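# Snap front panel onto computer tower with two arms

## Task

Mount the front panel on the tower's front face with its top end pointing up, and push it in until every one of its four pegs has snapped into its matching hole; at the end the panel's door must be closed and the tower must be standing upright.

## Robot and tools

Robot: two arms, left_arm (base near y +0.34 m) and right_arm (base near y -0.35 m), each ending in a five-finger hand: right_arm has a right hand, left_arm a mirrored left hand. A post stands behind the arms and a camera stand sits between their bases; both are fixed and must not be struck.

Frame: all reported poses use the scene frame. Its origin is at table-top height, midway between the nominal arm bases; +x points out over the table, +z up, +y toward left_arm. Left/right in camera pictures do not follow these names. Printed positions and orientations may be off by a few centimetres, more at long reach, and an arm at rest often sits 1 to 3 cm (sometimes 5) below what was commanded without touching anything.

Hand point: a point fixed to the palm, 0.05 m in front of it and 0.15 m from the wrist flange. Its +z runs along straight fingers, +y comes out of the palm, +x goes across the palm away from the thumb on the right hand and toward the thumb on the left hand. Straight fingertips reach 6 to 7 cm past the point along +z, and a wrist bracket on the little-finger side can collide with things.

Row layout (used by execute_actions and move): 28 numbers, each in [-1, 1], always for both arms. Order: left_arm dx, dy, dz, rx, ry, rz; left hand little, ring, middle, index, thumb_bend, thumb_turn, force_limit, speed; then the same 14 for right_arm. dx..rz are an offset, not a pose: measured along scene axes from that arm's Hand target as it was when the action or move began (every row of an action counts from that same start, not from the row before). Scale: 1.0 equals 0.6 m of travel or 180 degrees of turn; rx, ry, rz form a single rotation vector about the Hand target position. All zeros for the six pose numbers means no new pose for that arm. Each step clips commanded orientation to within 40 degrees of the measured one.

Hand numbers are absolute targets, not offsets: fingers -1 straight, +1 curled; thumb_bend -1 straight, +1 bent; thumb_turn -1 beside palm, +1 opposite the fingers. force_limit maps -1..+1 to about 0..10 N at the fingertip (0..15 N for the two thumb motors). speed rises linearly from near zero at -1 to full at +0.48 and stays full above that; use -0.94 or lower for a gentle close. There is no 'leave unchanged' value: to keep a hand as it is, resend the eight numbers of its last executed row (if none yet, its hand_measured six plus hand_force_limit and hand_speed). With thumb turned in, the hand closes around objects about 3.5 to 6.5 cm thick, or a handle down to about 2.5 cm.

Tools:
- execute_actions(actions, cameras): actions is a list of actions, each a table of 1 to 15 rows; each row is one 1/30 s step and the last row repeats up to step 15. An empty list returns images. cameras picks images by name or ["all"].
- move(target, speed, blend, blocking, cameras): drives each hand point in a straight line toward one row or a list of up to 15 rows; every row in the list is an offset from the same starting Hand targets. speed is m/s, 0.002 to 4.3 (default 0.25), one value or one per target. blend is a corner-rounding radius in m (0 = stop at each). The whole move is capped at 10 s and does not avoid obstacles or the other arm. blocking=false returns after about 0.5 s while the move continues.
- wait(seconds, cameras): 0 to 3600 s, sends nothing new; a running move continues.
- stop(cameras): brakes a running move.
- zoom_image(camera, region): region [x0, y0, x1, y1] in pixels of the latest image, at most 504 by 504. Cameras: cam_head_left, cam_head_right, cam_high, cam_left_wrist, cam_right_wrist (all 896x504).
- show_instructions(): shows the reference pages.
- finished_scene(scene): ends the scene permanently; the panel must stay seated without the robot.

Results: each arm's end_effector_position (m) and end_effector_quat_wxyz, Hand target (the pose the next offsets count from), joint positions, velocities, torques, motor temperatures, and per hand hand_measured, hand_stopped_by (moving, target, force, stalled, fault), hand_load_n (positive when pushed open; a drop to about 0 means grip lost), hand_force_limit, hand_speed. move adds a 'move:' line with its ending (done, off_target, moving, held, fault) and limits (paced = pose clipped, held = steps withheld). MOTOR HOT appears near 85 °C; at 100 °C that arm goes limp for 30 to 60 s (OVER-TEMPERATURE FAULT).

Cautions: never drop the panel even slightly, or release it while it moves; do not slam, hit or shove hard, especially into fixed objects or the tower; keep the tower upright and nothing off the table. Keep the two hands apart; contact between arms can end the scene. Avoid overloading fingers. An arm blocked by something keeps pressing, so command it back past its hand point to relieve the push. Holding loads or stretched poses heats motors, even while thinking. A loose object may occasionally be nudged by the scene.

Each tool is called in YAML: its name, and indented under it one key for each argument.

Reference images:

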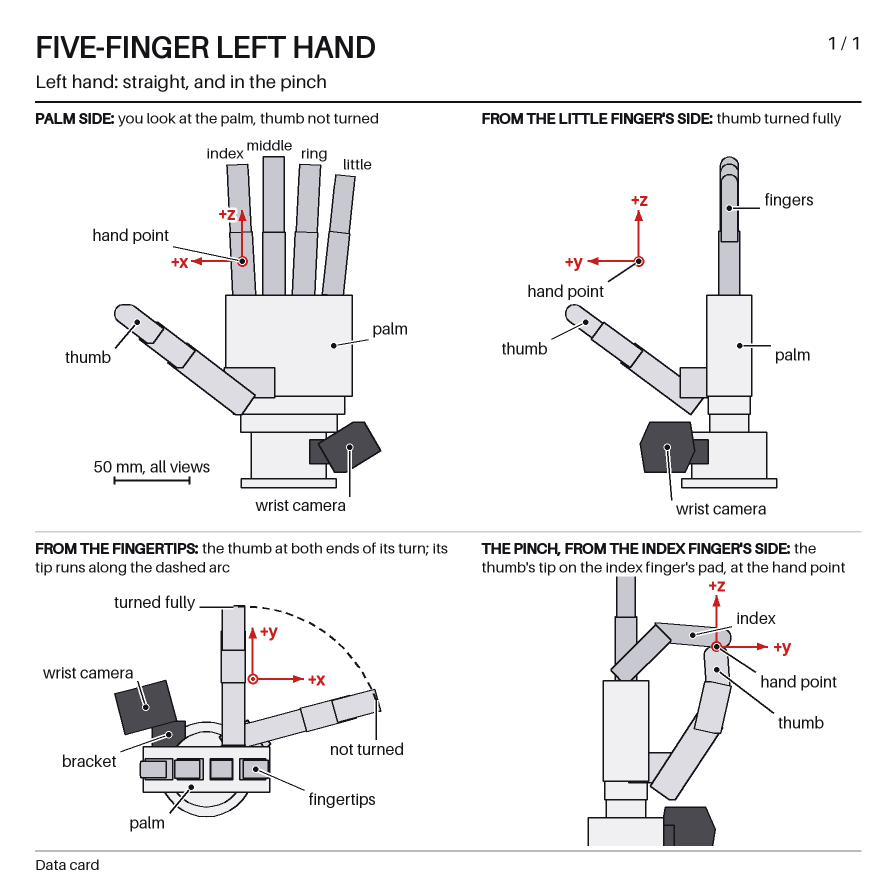

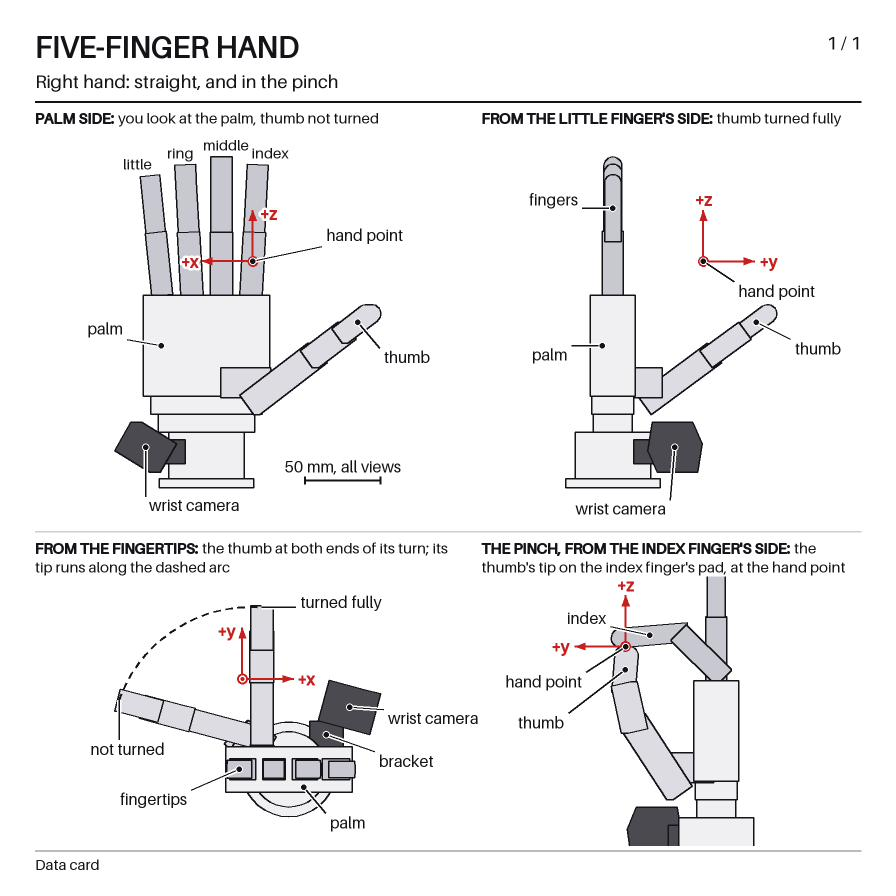

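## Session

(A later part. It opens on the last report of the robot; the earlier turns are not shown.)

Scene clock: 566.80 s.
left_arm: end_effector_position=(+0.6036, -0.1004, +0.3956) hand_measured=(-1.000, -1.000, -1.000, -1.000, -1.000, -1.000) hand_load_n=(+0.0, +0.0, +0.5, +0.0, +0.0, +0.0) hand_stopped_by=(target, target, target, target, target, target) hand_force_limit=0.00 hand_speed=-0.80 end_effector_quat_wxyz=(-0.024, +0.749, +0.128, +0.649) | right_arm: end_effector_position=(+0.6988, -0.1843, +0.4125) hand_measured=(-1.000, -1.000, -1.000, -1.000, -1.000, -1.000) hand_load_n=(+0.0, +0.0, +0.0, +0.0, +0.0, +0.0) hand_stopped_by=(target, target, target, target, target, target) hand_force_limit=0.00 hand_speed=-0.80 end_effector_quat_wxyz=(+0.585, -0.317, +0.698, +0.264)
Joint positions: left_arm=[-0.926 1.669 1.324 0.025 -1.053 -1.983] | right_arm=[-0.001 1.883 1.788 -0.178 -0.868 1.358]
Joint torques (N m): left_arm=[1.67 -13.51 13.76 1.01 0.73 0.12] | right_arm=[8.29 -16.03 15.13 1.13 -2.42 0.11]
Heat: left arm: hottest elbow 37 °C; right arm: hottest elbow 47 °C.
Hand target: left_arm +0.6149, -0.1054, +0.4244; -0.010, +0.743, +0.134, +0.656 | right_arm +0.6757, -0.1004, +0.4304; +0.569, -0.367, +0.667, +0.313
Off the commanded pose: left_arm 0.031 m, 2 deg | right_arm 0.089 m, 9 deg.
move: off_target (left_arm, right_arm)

execute_actions:
  actions: []
  cameras: ["cam_head_left","cam_head_right","cam_high","cam_left_wrist","cam_right_wrist"]

zoom_image:
  camera: "cam_head_left"
  region: [340, 100, 380, 140]

zoom_image:
  camera: "cam_head_left"
  region: [425, 65, 465, 105]

zoom_image:
  camera: "cam_high"
  region: [240, 200, 440, 320]

Scene clock: 567.50 s.
left_arm: end_effector_position=(+0.6036, -0.1004, +0.3956) hand_measured=(-1.000, -1.000, -1.000, -1.000, -1.000, -1.000) hand_load_n=(-0.5, +0.0, +0.5, +0.0, +0.0, +0.0) hand_stopped_by=(target, target, target, target, target, target) hand_force_limit=0.00 hand_speed=-0.80 end_effector_quat_wxyz=(-0.024, +0.749, +0.128, +0.649) | right_arm: end_effector_position=(+0.6988, -0.1843, +0.4125) hand_measured=(-1.000, -1.000, -1.000, -1.000, -1.000, -1.000) hand_load_n=(+0.0, +0.5, +0.5, +0.0, +0.0, +0.0) hand_stopped_by=(target, target, target, target, target, target) hand_force_limit=0.00 hand_speed=-0.80 end_effector_quat_wxyz=(+0.585, -0.317, +0.698, +0.264)
Joint positions: left_arm=[-0.926 1.669 1.324 0.025 -1.053 -1.983] | right_arm=[-0.001 1.883 1.788 -0.178 -0.868 1.358]
Joint velocities: within noise
Joint torques (N m): left_arm=[1.85 -13.45 13.79 1.03 0.73 0.11] | right_arm=[6.65 -16.38 14.99 0.9 -2.37 0.13]
Motor temperatures (°C): left_arm=[29 35 37 27 34 27] | right_arm=[30 34 47 28 43 27]
Heat: left arm: hottest elbow 37 °C; right arm: hottest elbow 47 °C.
Hand target: left_arm +0.6149, -0.1054, +0.4244; -0.010, +0.743, +0.134, +0.656 | right_arm +0.6757, -0.1004, +0.4304; +0.569, -0.367, +0.667, +0.313
Off the commanded pose: left_arm 0.031 m, 2 deg | right_arm 0.089 m, 9 deg.

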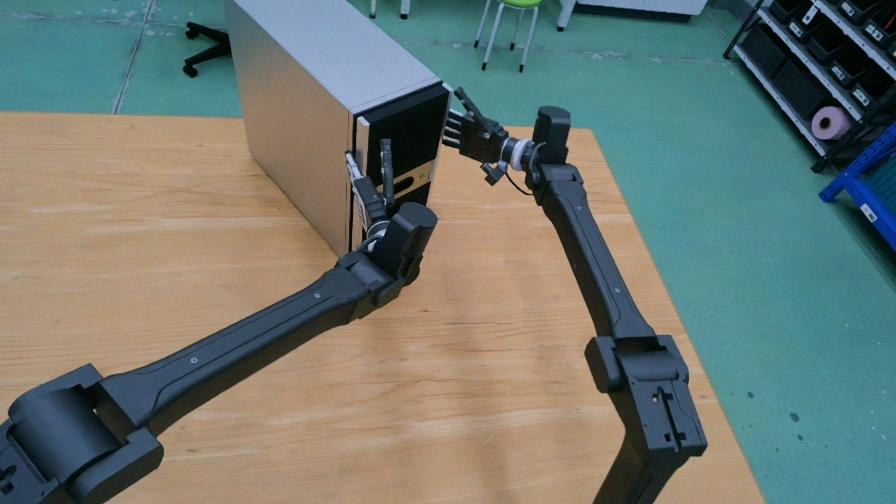

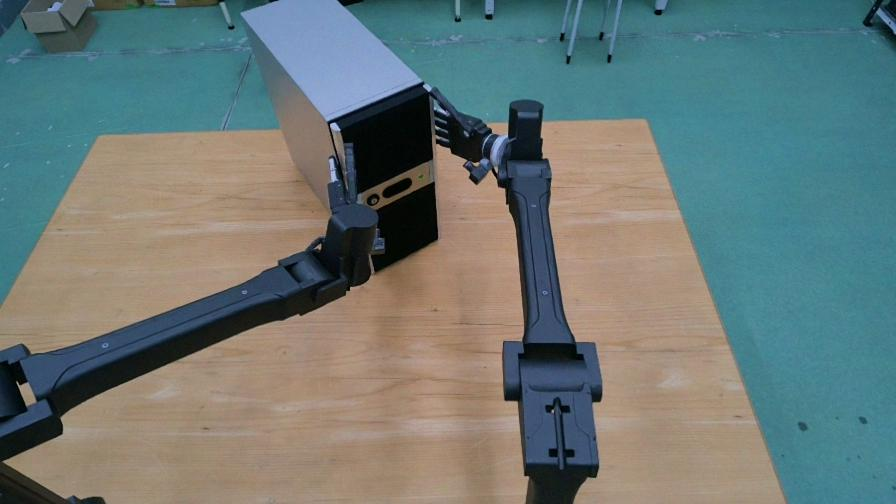

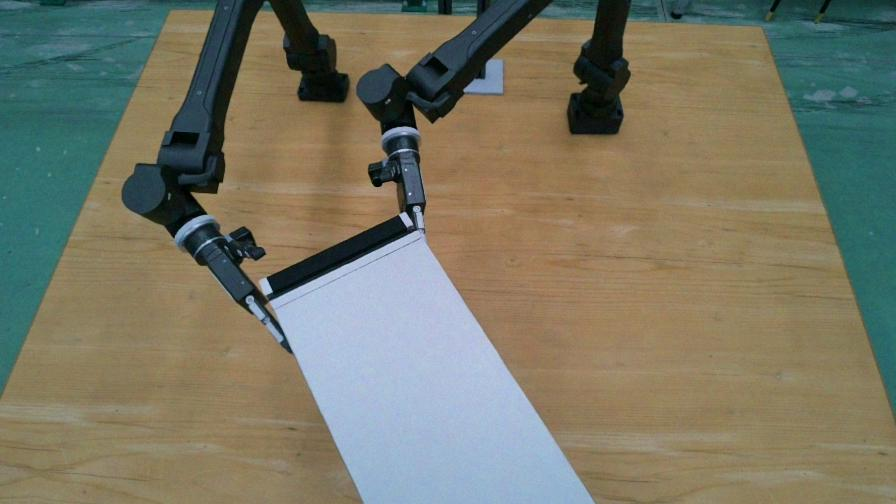

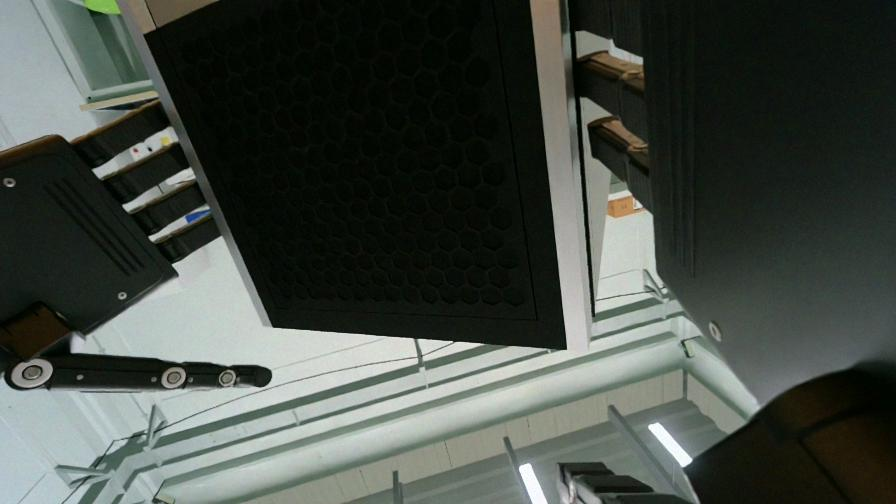

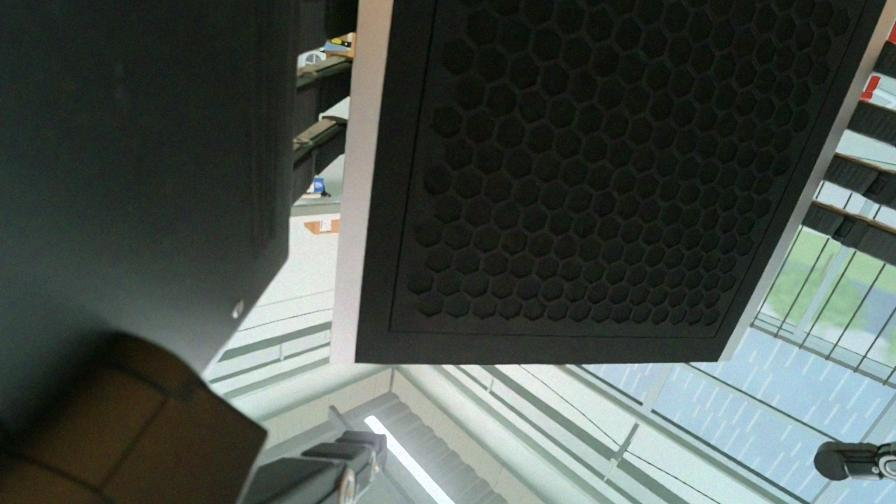

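Scaled by 12.600.

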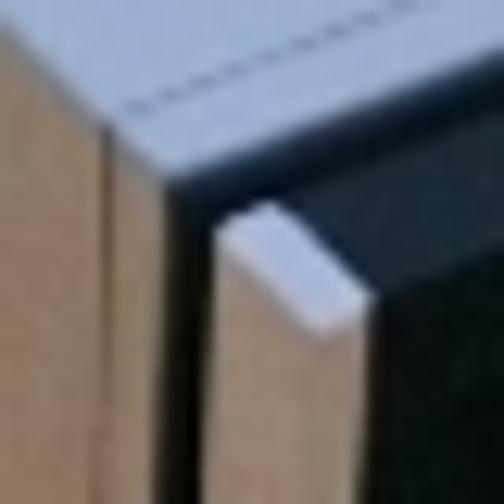

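Scaled by 12.600.

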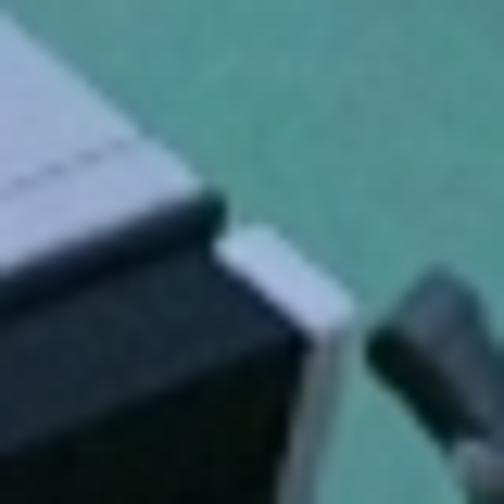

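Scaled by 2.520.

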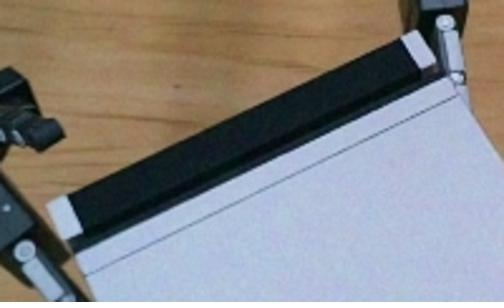

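zoom_image:
  camera: "cam_head_right"
  region: [315, 105, 355, 145]

zoom_image:
  camera: "cam_head_right"
  region: [405, 65, 445, 105]

zoom_image:
  camera: "cam_head_left"
  region: [335, 180, 385, 265]

zoom_image:
  camera: "cam_high"
  region: [400, 212, 430, 242]

zoom_image:
  camera: "cam_high"
  region: [258, 285, 282, 309]

Scaled by 12.600.

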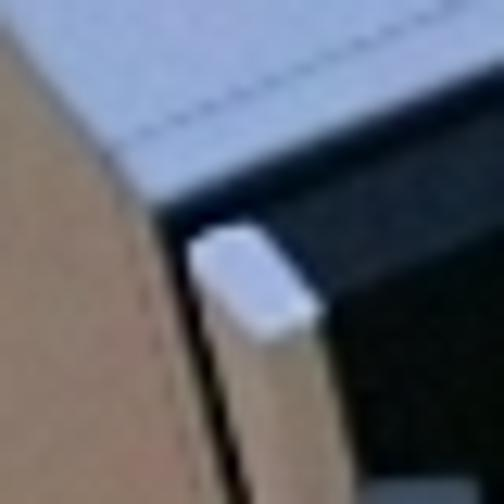

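Scaled by 12.600.

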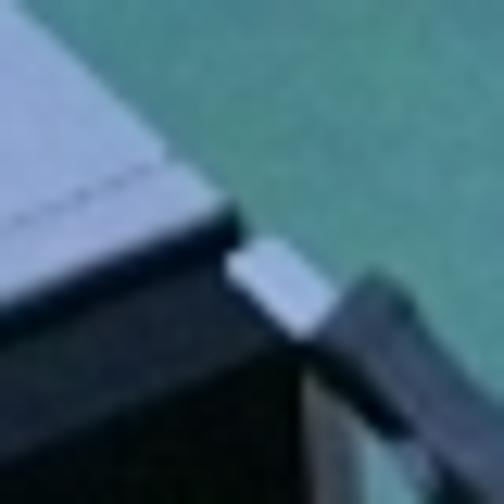

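Scaled by 5.929.

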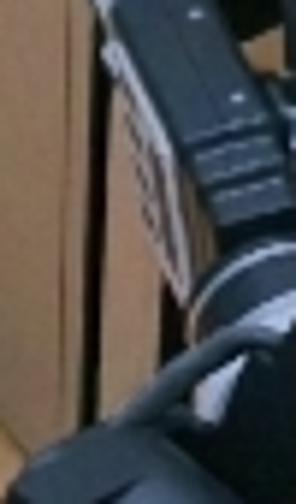

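Scaled by 16.800.

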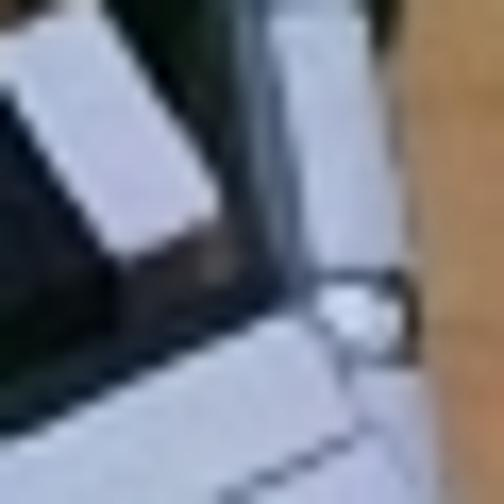

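Scaled by 21.000.

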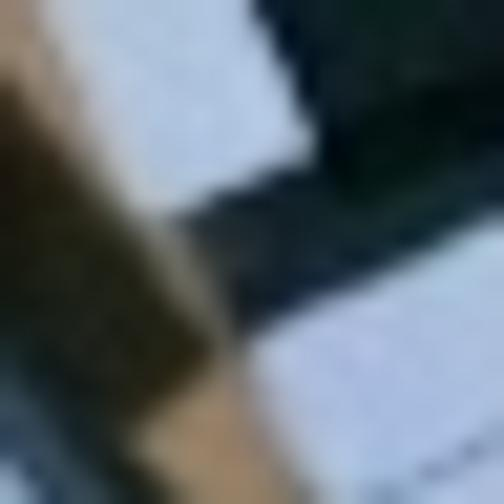

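move:
  target:
    - [0,0,0,0,0,0,-1,-1,-1,-1,-1,-1,0,-0.8,0.0125,-0.0217,0,0,0,0,-1,-1,-1,-1,-1,-1,0,-0.8]
  speed: 0.05
  cameras: ["cam_head_left","cam_head_right","cam_high"]

zoom_image:
  camera: "cam_head_left"
  region: [425, 65, 465, 105]

Scene clock: 574.87 s.
left_arm: end_effector_position=(+0.6036, -0.1004, +0.3956) hand_measured=(-1.000, -1.000, -1.000, -1.000, -1.000, -1.000) hand_load_n=(+0.0, +0.0, +0.5, +0.0, +0.0, +0.0) hand_stopped_by=(target, target, target, target, target, target) hand_force_limit=0.00 hand_speed=-0.80 end_effector_quat_wxyz=(-0.024, +0.749, +0.128, +0.649) | right_arm: end_effector_position=(+0.6994, -0.1847, +0.4141) hand_measured=(-1.000, -1.000, -1.000, -1.000, -1.000, -1.000) hand_load_n=(+0.0, +0.0, +0.0, +0.0, +0.0, +0.0) hand_stopped_by=(target, target, target, target, target, target) hand_force_limit=0.00 hand_speed=-0.80 end_effector_quat_wxyz=(+0.581, -0.317, +0.700, +0.270)
Joint positions: left_arm=[-0.926 1.669 1.324 0.025 -1.053 -1.983] | right_arm=[-0.002 1.889 1.804 -0.2 -0.878 1.358]
Joint torques (N m): left_arm=[1.67 -13.57 13.76 0.99 0.72 0.12] | right_arm=[5.42 -16.79 16.03 1.21 -2.66 0.12]
Heat: left arm: hottest elbow 37 °C; right arm: hottest elbow 47 °C.
Hand target: left_arm +0.6149, -0.1054, +0.4244; -0.010, +0.743, +0.134, +0.656 | right_arm +0.6833, -0.1135, +0.4304; +0.569, -0.367, +0.667, +0.313
Off the commanded pose: left_arm 0.031 m, 2 deg | right_arm 0.075 m, 9 deg.
move: off_target (right_arm)

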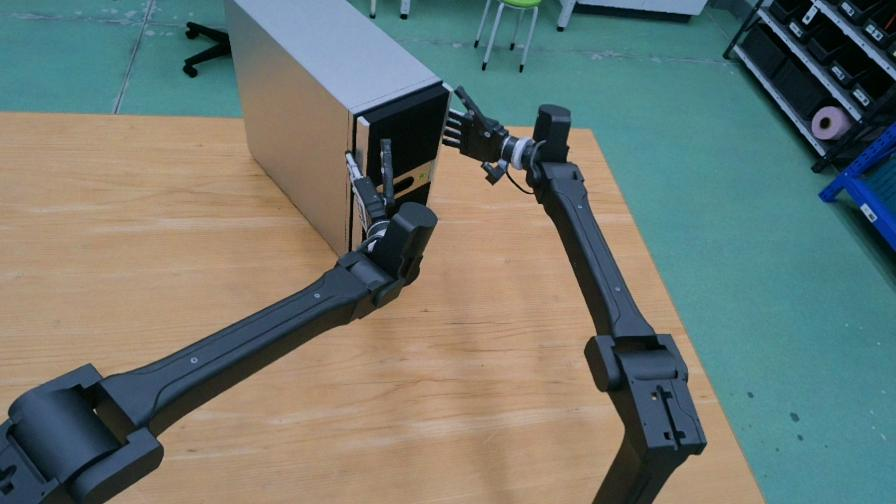

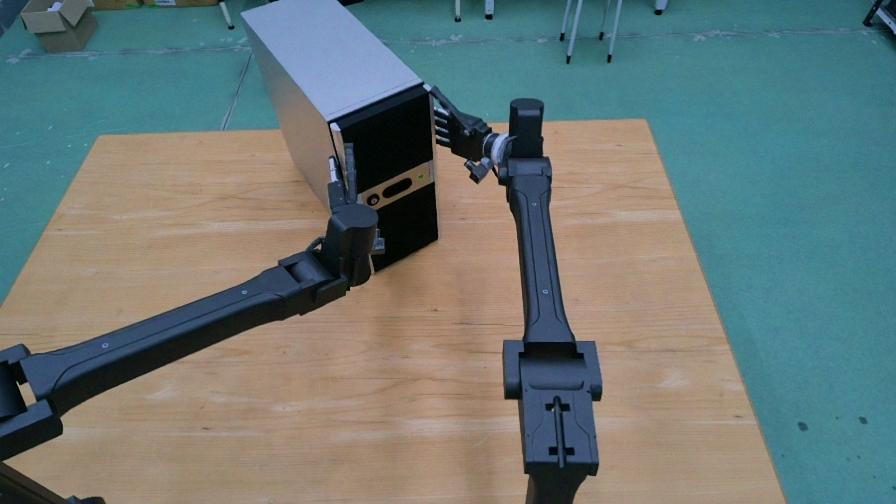

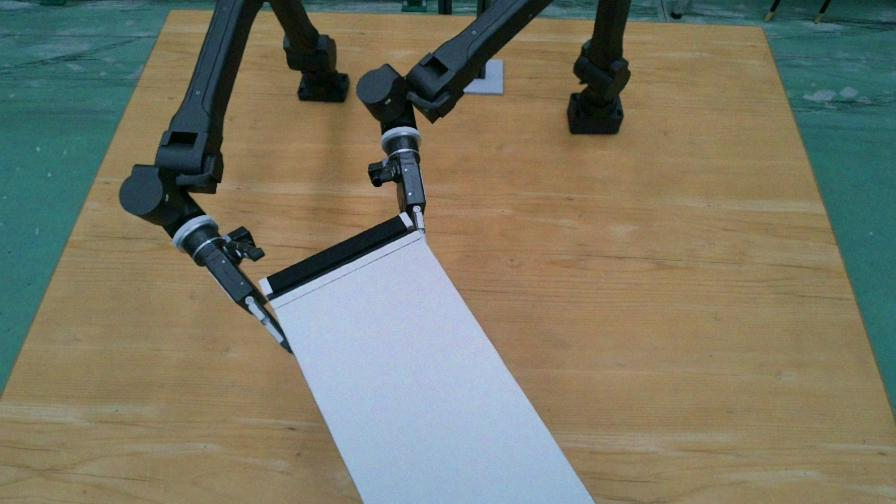

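Scaled by 12.600.

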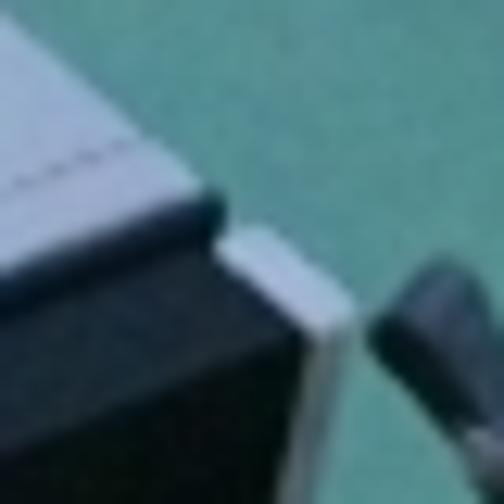

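move:
  target:
    - [0,0,0,0,0,0,-1,-1,-1,-1,-1,-1,0,-0.8,0.0125,-0.0217,0,0,0,0,-1,-1,-1,-1,-1,-1,0,-0.8]
  speed: 0.05
  cameras: ["cam_head_left","cam_head_right","cam_high"]

zoom_image:
  camera: "cam_head_left"
  region: [425, 65, 465, 105]

zoom_image:
  camera: "cam_head_left"
  region: [340, 100, 380, 140]

Scene clock: 576.30 s.
left_arm: end_effector_position=(+0.6036, -0.1004, +0.3956) hand_measured=(-1.000, -1.000, -1.000, -1.000, -1.000, -1.000) hand_load_n=(+0.0, +0.5, +0.0, +0.0, +0.0, +0.0) hand_stopped_by=(target, target, target, target, target, target) hand_force_limit=0.00 hand_speed=-0.80 end_effector_quat_wxyz=(-0.024, +0.749, +0.128, +0.649) | right_arm: end_effector_position=(+0.7008, -0.1875, +0.4148) hand_measured=(-1.000, -1.000, -1.000, -1.000, -1.000, -1.000) hand_load_n=(+0.0, +0.0, +0.0, +0.0, +0.0, +0.0) hand_stopped_by=(target, target, target, target, target, target) hand_force_limit=0.00 hand_speed=-0.80 end_effector_quat_wxyz=(+0.576, -0.322, +0.697, +0.281)
Joint positions: left_arm=[-0.926 1.669 1.324 0.025 -1.053 -1.983] | right_arm=[-0.009 1.907 1.833 -0.222 -0.91 1.355]
Joint torques (N m): left_arm=[1.67 -13.45 13.74 1.01 0.71 0.11] | right_arm=[3.6 -16.38 16.54 1.66 -2.16 0]
Heat: left arm: hottest elbow 37 °C; right arm: hottest elbow 48 °C.
Hand target: left_arm +0.6149, -0.1054, +0.4244; -0.010, +0.743, +0.134, +0.656 | right_arm +0.6908, -0.1265, +0.4303; +0.569, -0.367, +0.667, +0.313
Off the commanded pose: left_arm 0.031 m, 2 deg | right_arm 0.064 m, 7 deg.
move: off_target (right_arm)

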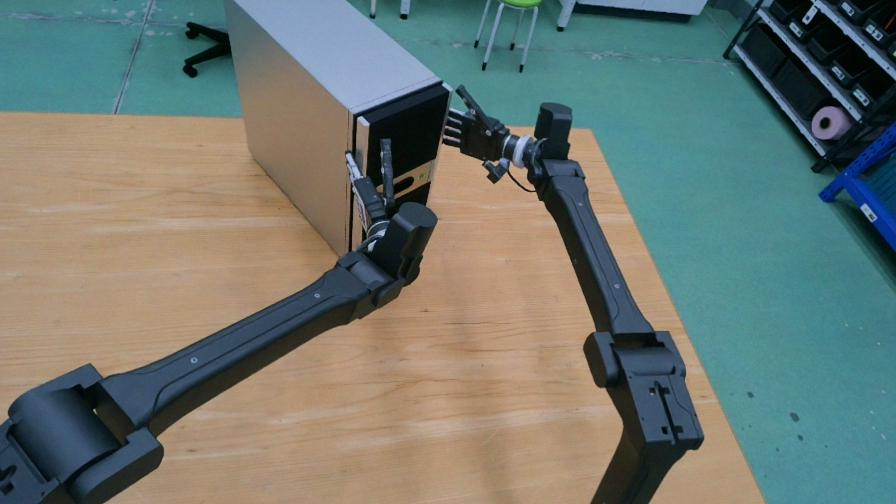

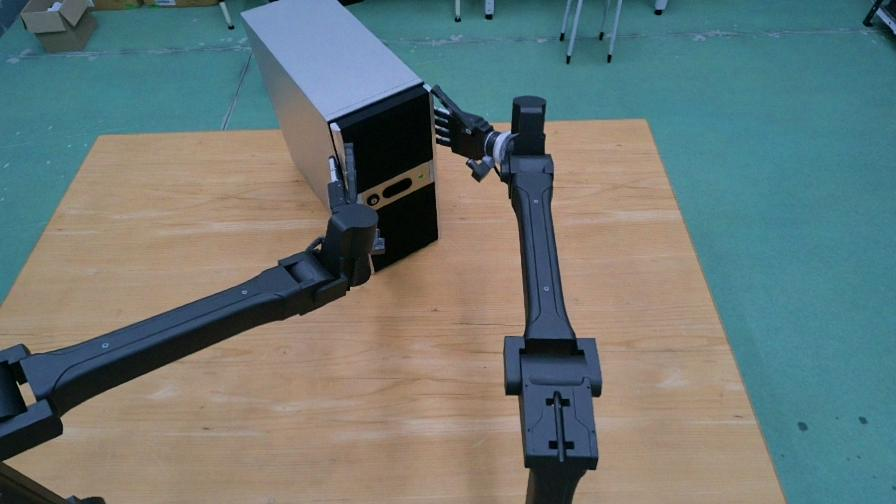

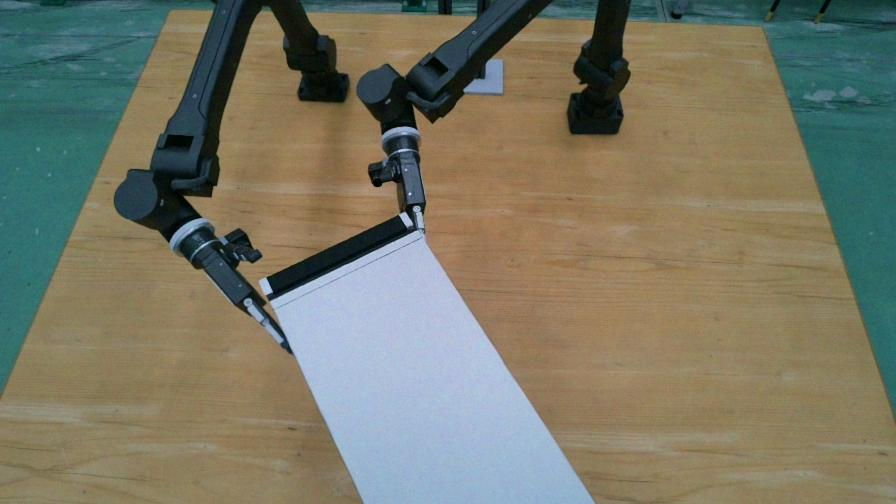

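Scaled by 12.600.

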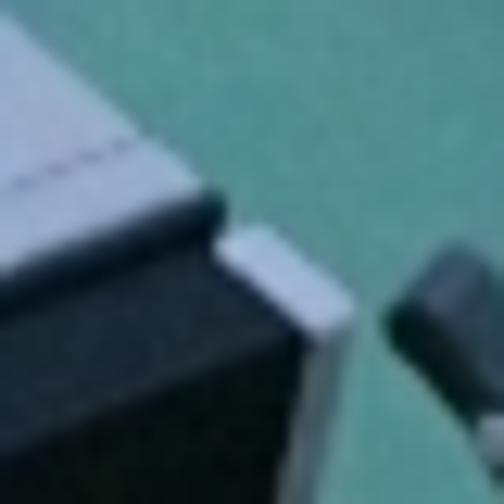

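Scaled by 12.600.

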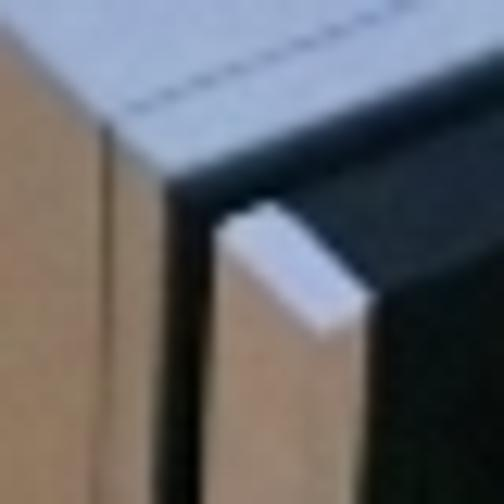

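move:
  target:
    - [0,0,0,0,0,0,-1,-1,-1,-1,-1,-1,0,-0.8,0.0125,-0.0217,0,0,0,0,-1,-1,-1,-1,-1,-1,0,-0.8]
  speed: 0.05

move:
  target:
    - [0,0,0,0,0,0,-1,-1,-1,-1,-1,-1,0,-0.8,0.0083,-0.0144,0,0,0,0,-1,-1,-1,-1,-1,-1,0,-0.8]
  speed: 0.05
  cameras: ["cam_head_left","cam_head_right","cam_high"]

zoom_image:
  camera: "cam_head_left"
  region: [425, 65, 465, 105]

zoom_image:
  camera: "cam_head_left"
  region: [340, 100, 380, 140]

Scene clock: 578.17 s.
left_arm: end_effector_position=(+0.6037, -0.1002, +0.3956) hand_measured=(-1.000, -1.000, -1.000, -1.000, -1.000, -1.000) hand_load_n=(+0.0, +0.0, +0.0, +0.0, +0.0, +0.0) hand_stopped_by=(target, target, target, target, target, target) hand_force_limit=0.00 hand_speed=-0.80 end_effector_quat_wxyz=(-0.025, +0.749, +0.128, +0.649) | right_arm: end_effector_position=(+0.7045, -0.1881, +0.4154) hand_measured=(-1.000, -1.000, -1.000, -1.000, -1.000, -1.000) hand_load_n=(+0.0, +0.0, +0.0, +0.0, +0.0, +0.0) hand_stopped_by=(target, target, target, target, target, target) hand_force_limit=0.00 hand_speed=-0.80 end_effector_quat_wxyz=(+0.572, -0.329, +0.694, +0.290)
Joint positions: left_arm=[-0.926 1.669 1.324 0.025 -1.053 -1.983] | right_arm=[-0.012 1.932 1.871 -0.244 -0.937 1.348]
Joint torques (N m): left_arm=[1.61 -13.45 13.76 0.96 0.72 0.11] | right_arm=[4.01 -16.03 16.64 1.33 -1.74 0.04]
Heat: left arm: hottest elbow 37 °C; right arm: hottest elbow 48 °C.
Hand target: left_arm +0.6150, -0.1051, +0.4244; -0.010, +0.743, +0.135, +0.656 | right_arm +0.6983, -0.1394, +0.4303; +0.569, -0.367, +0.667, +0.313
Off the commanded pose: left_arm 0.031 m, 2 deg | right_arm 0.051 m, 6 deg.
move: off_target (right_arm)

Scene clock: 578.77 s.
left_arm: end_effector_position=(+0.6037, -0.1002, +0.3956) hand_measured=(-1.000, -1.000, -1.000, -1.000, -1.000, -1.000) hand_load_n=(-0.5, +0.0, +0.5, +0.0, +0.0, +0.0) hand_stopped_by=(target, target, target, target, target, target) hand_force_limit=0.00 hand_speed=-0.80 end_effector_quat_wxyz=(-0.025, +0.749, +0.128, +0.649) | right_arm: end_effector_position=(+0.7069, -0.1888, +0.4160) hand_measured=(-1.000, -1.000, -1.000, -1.000, -1.000, -1.000) hand_load_n=(+0.0, +0.0, +0.5, +0.0, +0.0, +0.0) hand_stopped_by=(target, target, target, target, target, target) hand_force_limit=0.00 hand_speed=-0.80 end_effector_quat_wxyz=(+0.570, -0.333, +0.691, +0.295)
Joint positions: left_arm=[-0.926 1.669 1.324 0.025 -1.053 -1.983] | right_arm=[-0.015 1.949 1.899 -0.26 -0.955 1.343]
Joint torques (N m): left_arm=[1.79 -13.51 13.78 0.99 0.71 0.11] | right_arm=[3.72 -17.44 16.66 1.59 -1.44 -0.03]
Heat: left arm: hottest elbow 37 °C; right arm: hottest elbow 48 °C.
Hand target: left_arm +0.6150, -0.1051, +0.4244; -0.010, +0.743, +0.135, +0.656 | right_arm +0.7032, -0.1481, +0.4304; +0.569, -0.367, +0.666, +0.313
Off the commanded pose: left_arm 0.031 m, 2 deg | right_arm 0.043 m, 5 deg.
move: off_target (right_arm)

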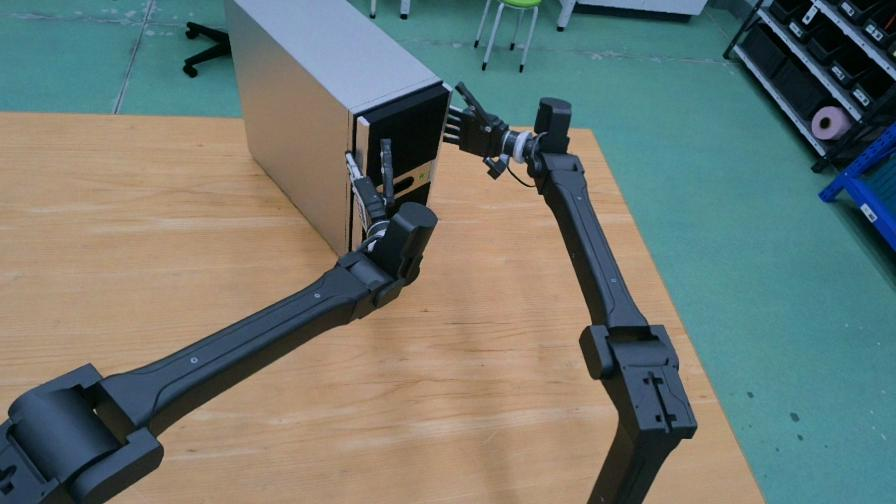

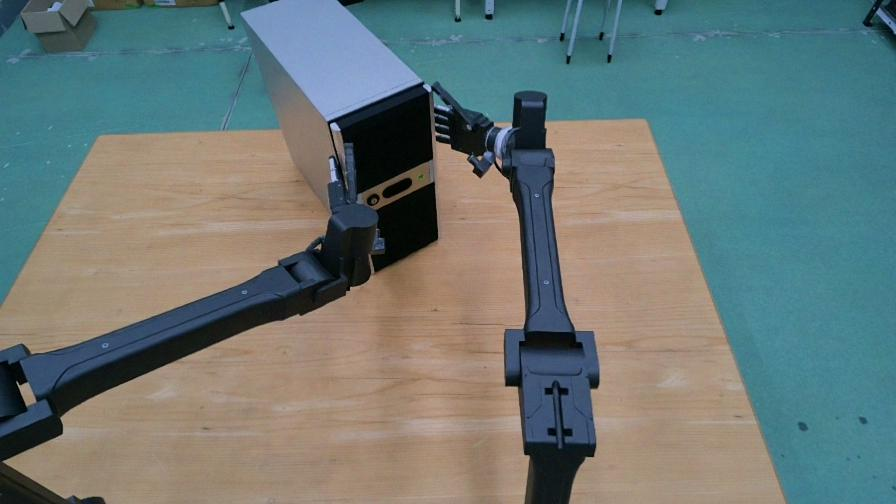

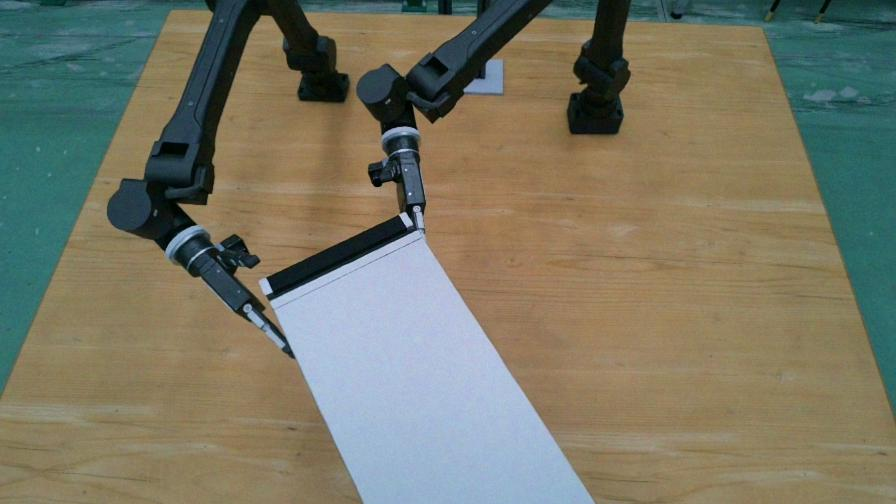

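Scaled by 12.600.

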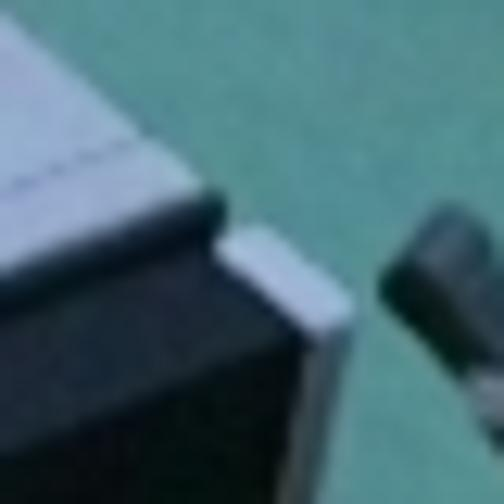

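Scaled by 12.600.

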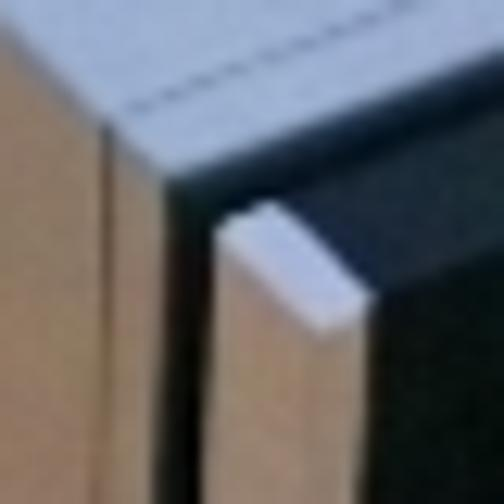

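move:
  target:
    - [0,0,0,0,0,0,-1,-1,-1,-1,-1,-1,0,-0.8,0.008,-0.045,0,0,0,0,-1,-1,-1,-1,-1,-1,0,-0.8]
  speed: 0.05

move:
  target:
    - [0,0,0,0,0,0,-1,-1,-1,-1,-1,-1,0,-0.8,0.008,-0.045,0,0,0,0,-1,-1,-1,-1,-1,-1,0,-0.8]
  speed: 0.05
  cameras: ["cam_head_left","cam_head_right","cam_high"]

zoom_image:
  camera: "cam_head_left"
  region: [425, 65, 465, 105]

zoom_image:
  camera: "cam_head_left"
  region: [340, 100, 380, 140]

Scene clock: 580.77 s.
left_arm: end_effector_position=(+0.6037, -0.1003, +0.3956) hand_measured=(-1.000, -1.000, -1.000, -1.000, -1.000, -1.000) hand_load_n=(+0.0, +0.0, +0.0, +0.0, +0.0, +0.0) hand_stopped_by=(target, target, target, target, target, target) hand_force_limit=0.00 hand_speed=-0.80 end_effector_quat_wxyz=(-0.024, +0.749, +0.128, +0.649) | right_arm: end_effector_position=(+0.7075, -0.1933, +0.4160) hand_measured=(-1.000, -1.000, -1.000, -1.000, -1.000, -1.000) hand_load_n=(+0.0, +0.0, +0.0, +0.0, +0.0, +0.0) hand_stopped_by=(target, target, target, target, target, target) hand_force_limit=0.00 hand_speed=-0.80 end_effector_quat_wxyz=(+0.565, -0.345, +0.685, +0.307)
Joint positions: left_arm=[-0.926 1.669 1.324 0.025 -1.053 -1.983] | right_arm=[-0.024 1.974 1.939 -0.293 -0.999 1.323]
Joint torques (N m): left_arm=[1.73 -13.39 13.75 0.99 0.71 0.11] | right_arm=[1.32 -17.03 16.47 1.25 -1.14 -0.07]
Heat: left arm: hottest elbow 37 °C; right arm: hottest elbow 49 °C.
Hand target: left_arm +0.6150, -0.1052, +0.4244; -0.010, +0.743, +0.135, +0.656 | right_arm +0.7080, -0.1752, +0.4305; +0.569, -0.367, +0.666, +0.313
Off the commanded pose: left_arm 0.031 m, 2 deg | right_arm 0.023 m, 3 deg.
move: off_target (right_arm)

Scene clock: 581.77 s.
left_arm: end_effector_position=(+0.6037, -0.1003, +0.3956) hand_measured=(-1.000, -1.000, -1.000, -1.000, -1.000, -1.000) hand_load_n=(+0.0, +0.0, +0.5, +0.0, +0.0, +0.0) hand_stopped_by=(target, target, target, target, target, target) hand_force_limit=0.00 hand_speed=-0.80 end_effector_quat_wxyz=(-0.024, +0.749, +0.128, +0.649) | right_arm: end_effector_position=(+0.7048, -0.2004, +0.4193) hand_measured=(-1.000, -1.000, -1.000, -1.000, -1.000, -1.000) hand_load_n=(+0.0, +0.0, +0.0, +0.0, +0.0, +0.0) hand_stopped_by=(target, target, target, target, target, target) hand_force_limit=0.00 hand_speed=-0.80 end_effector_quat_wxyz=(+0.560, -0.357, +0.676, +0.319)
Joint positions: left_arm=[-0.926 1.669 1.324 0.025 -1.053 -1.983] | right_arm=[-0.037 1.994 1.979 -0.334 -1.052 1.297]
Joint torques (N m): left_arm=[1.67 -13.57 13.76 1.01 0.71 0.11] | right_arm=[-0.38 -15.68 16.47 1.42 -0.45 -0.04]
Heat: left arm: hottest elbow 38 °C; right arm: hottest elbow 49 °C.
Hand target: left_arm +0.6150, -0.1052, +0.4244; -0.010, +0.743, +0.135, +0.656 | right_arm +0.7127, -0.2020, +0.4303; +0.569, -0.367, +0.667, +0.313
Off the commanded pose: left_arm 0.031 m, 2 deg | right_arm 0.014 m, 2 deg.
move: off_target (right_arm)

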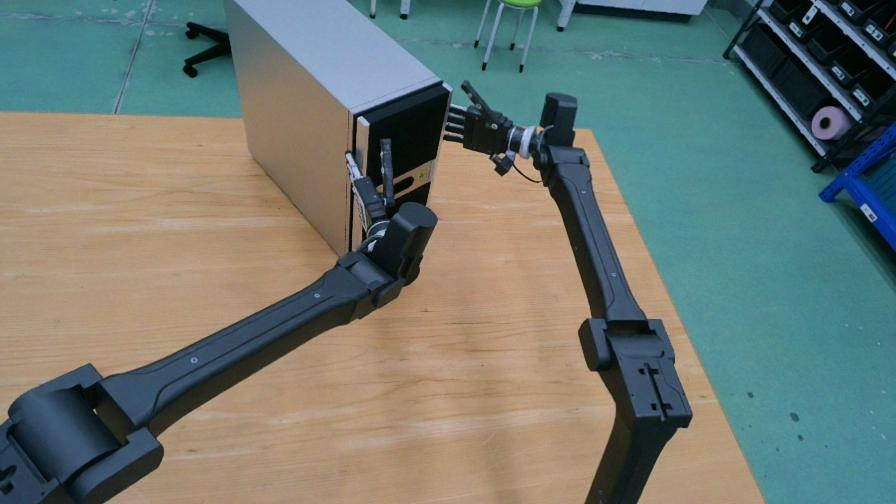

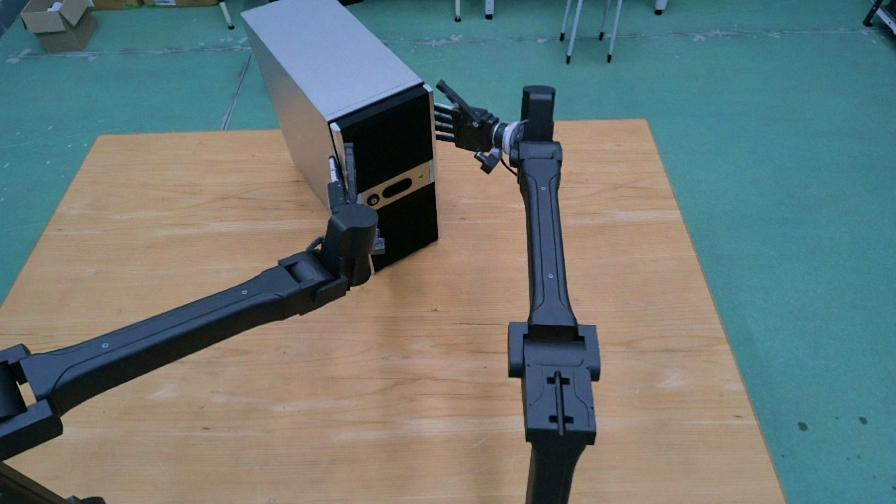

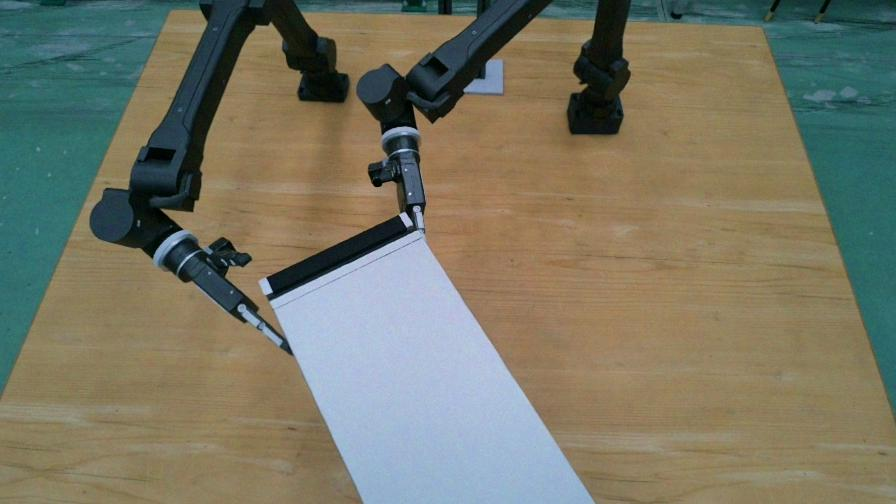

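Scaled by 12.600.

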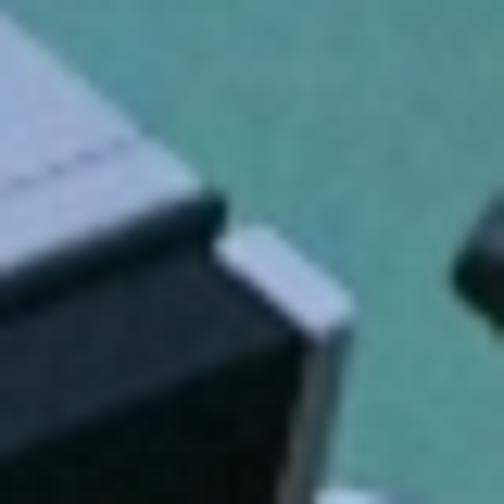

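Scaled by 12.600.

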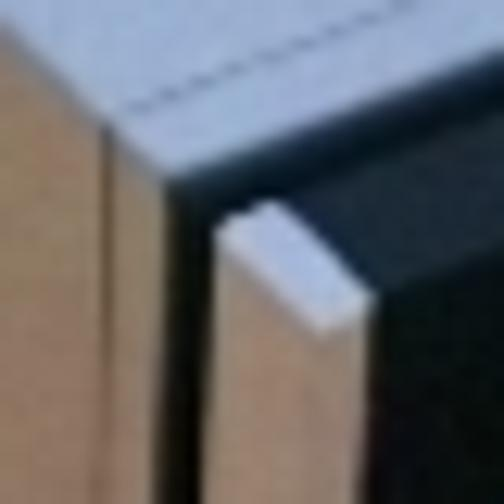

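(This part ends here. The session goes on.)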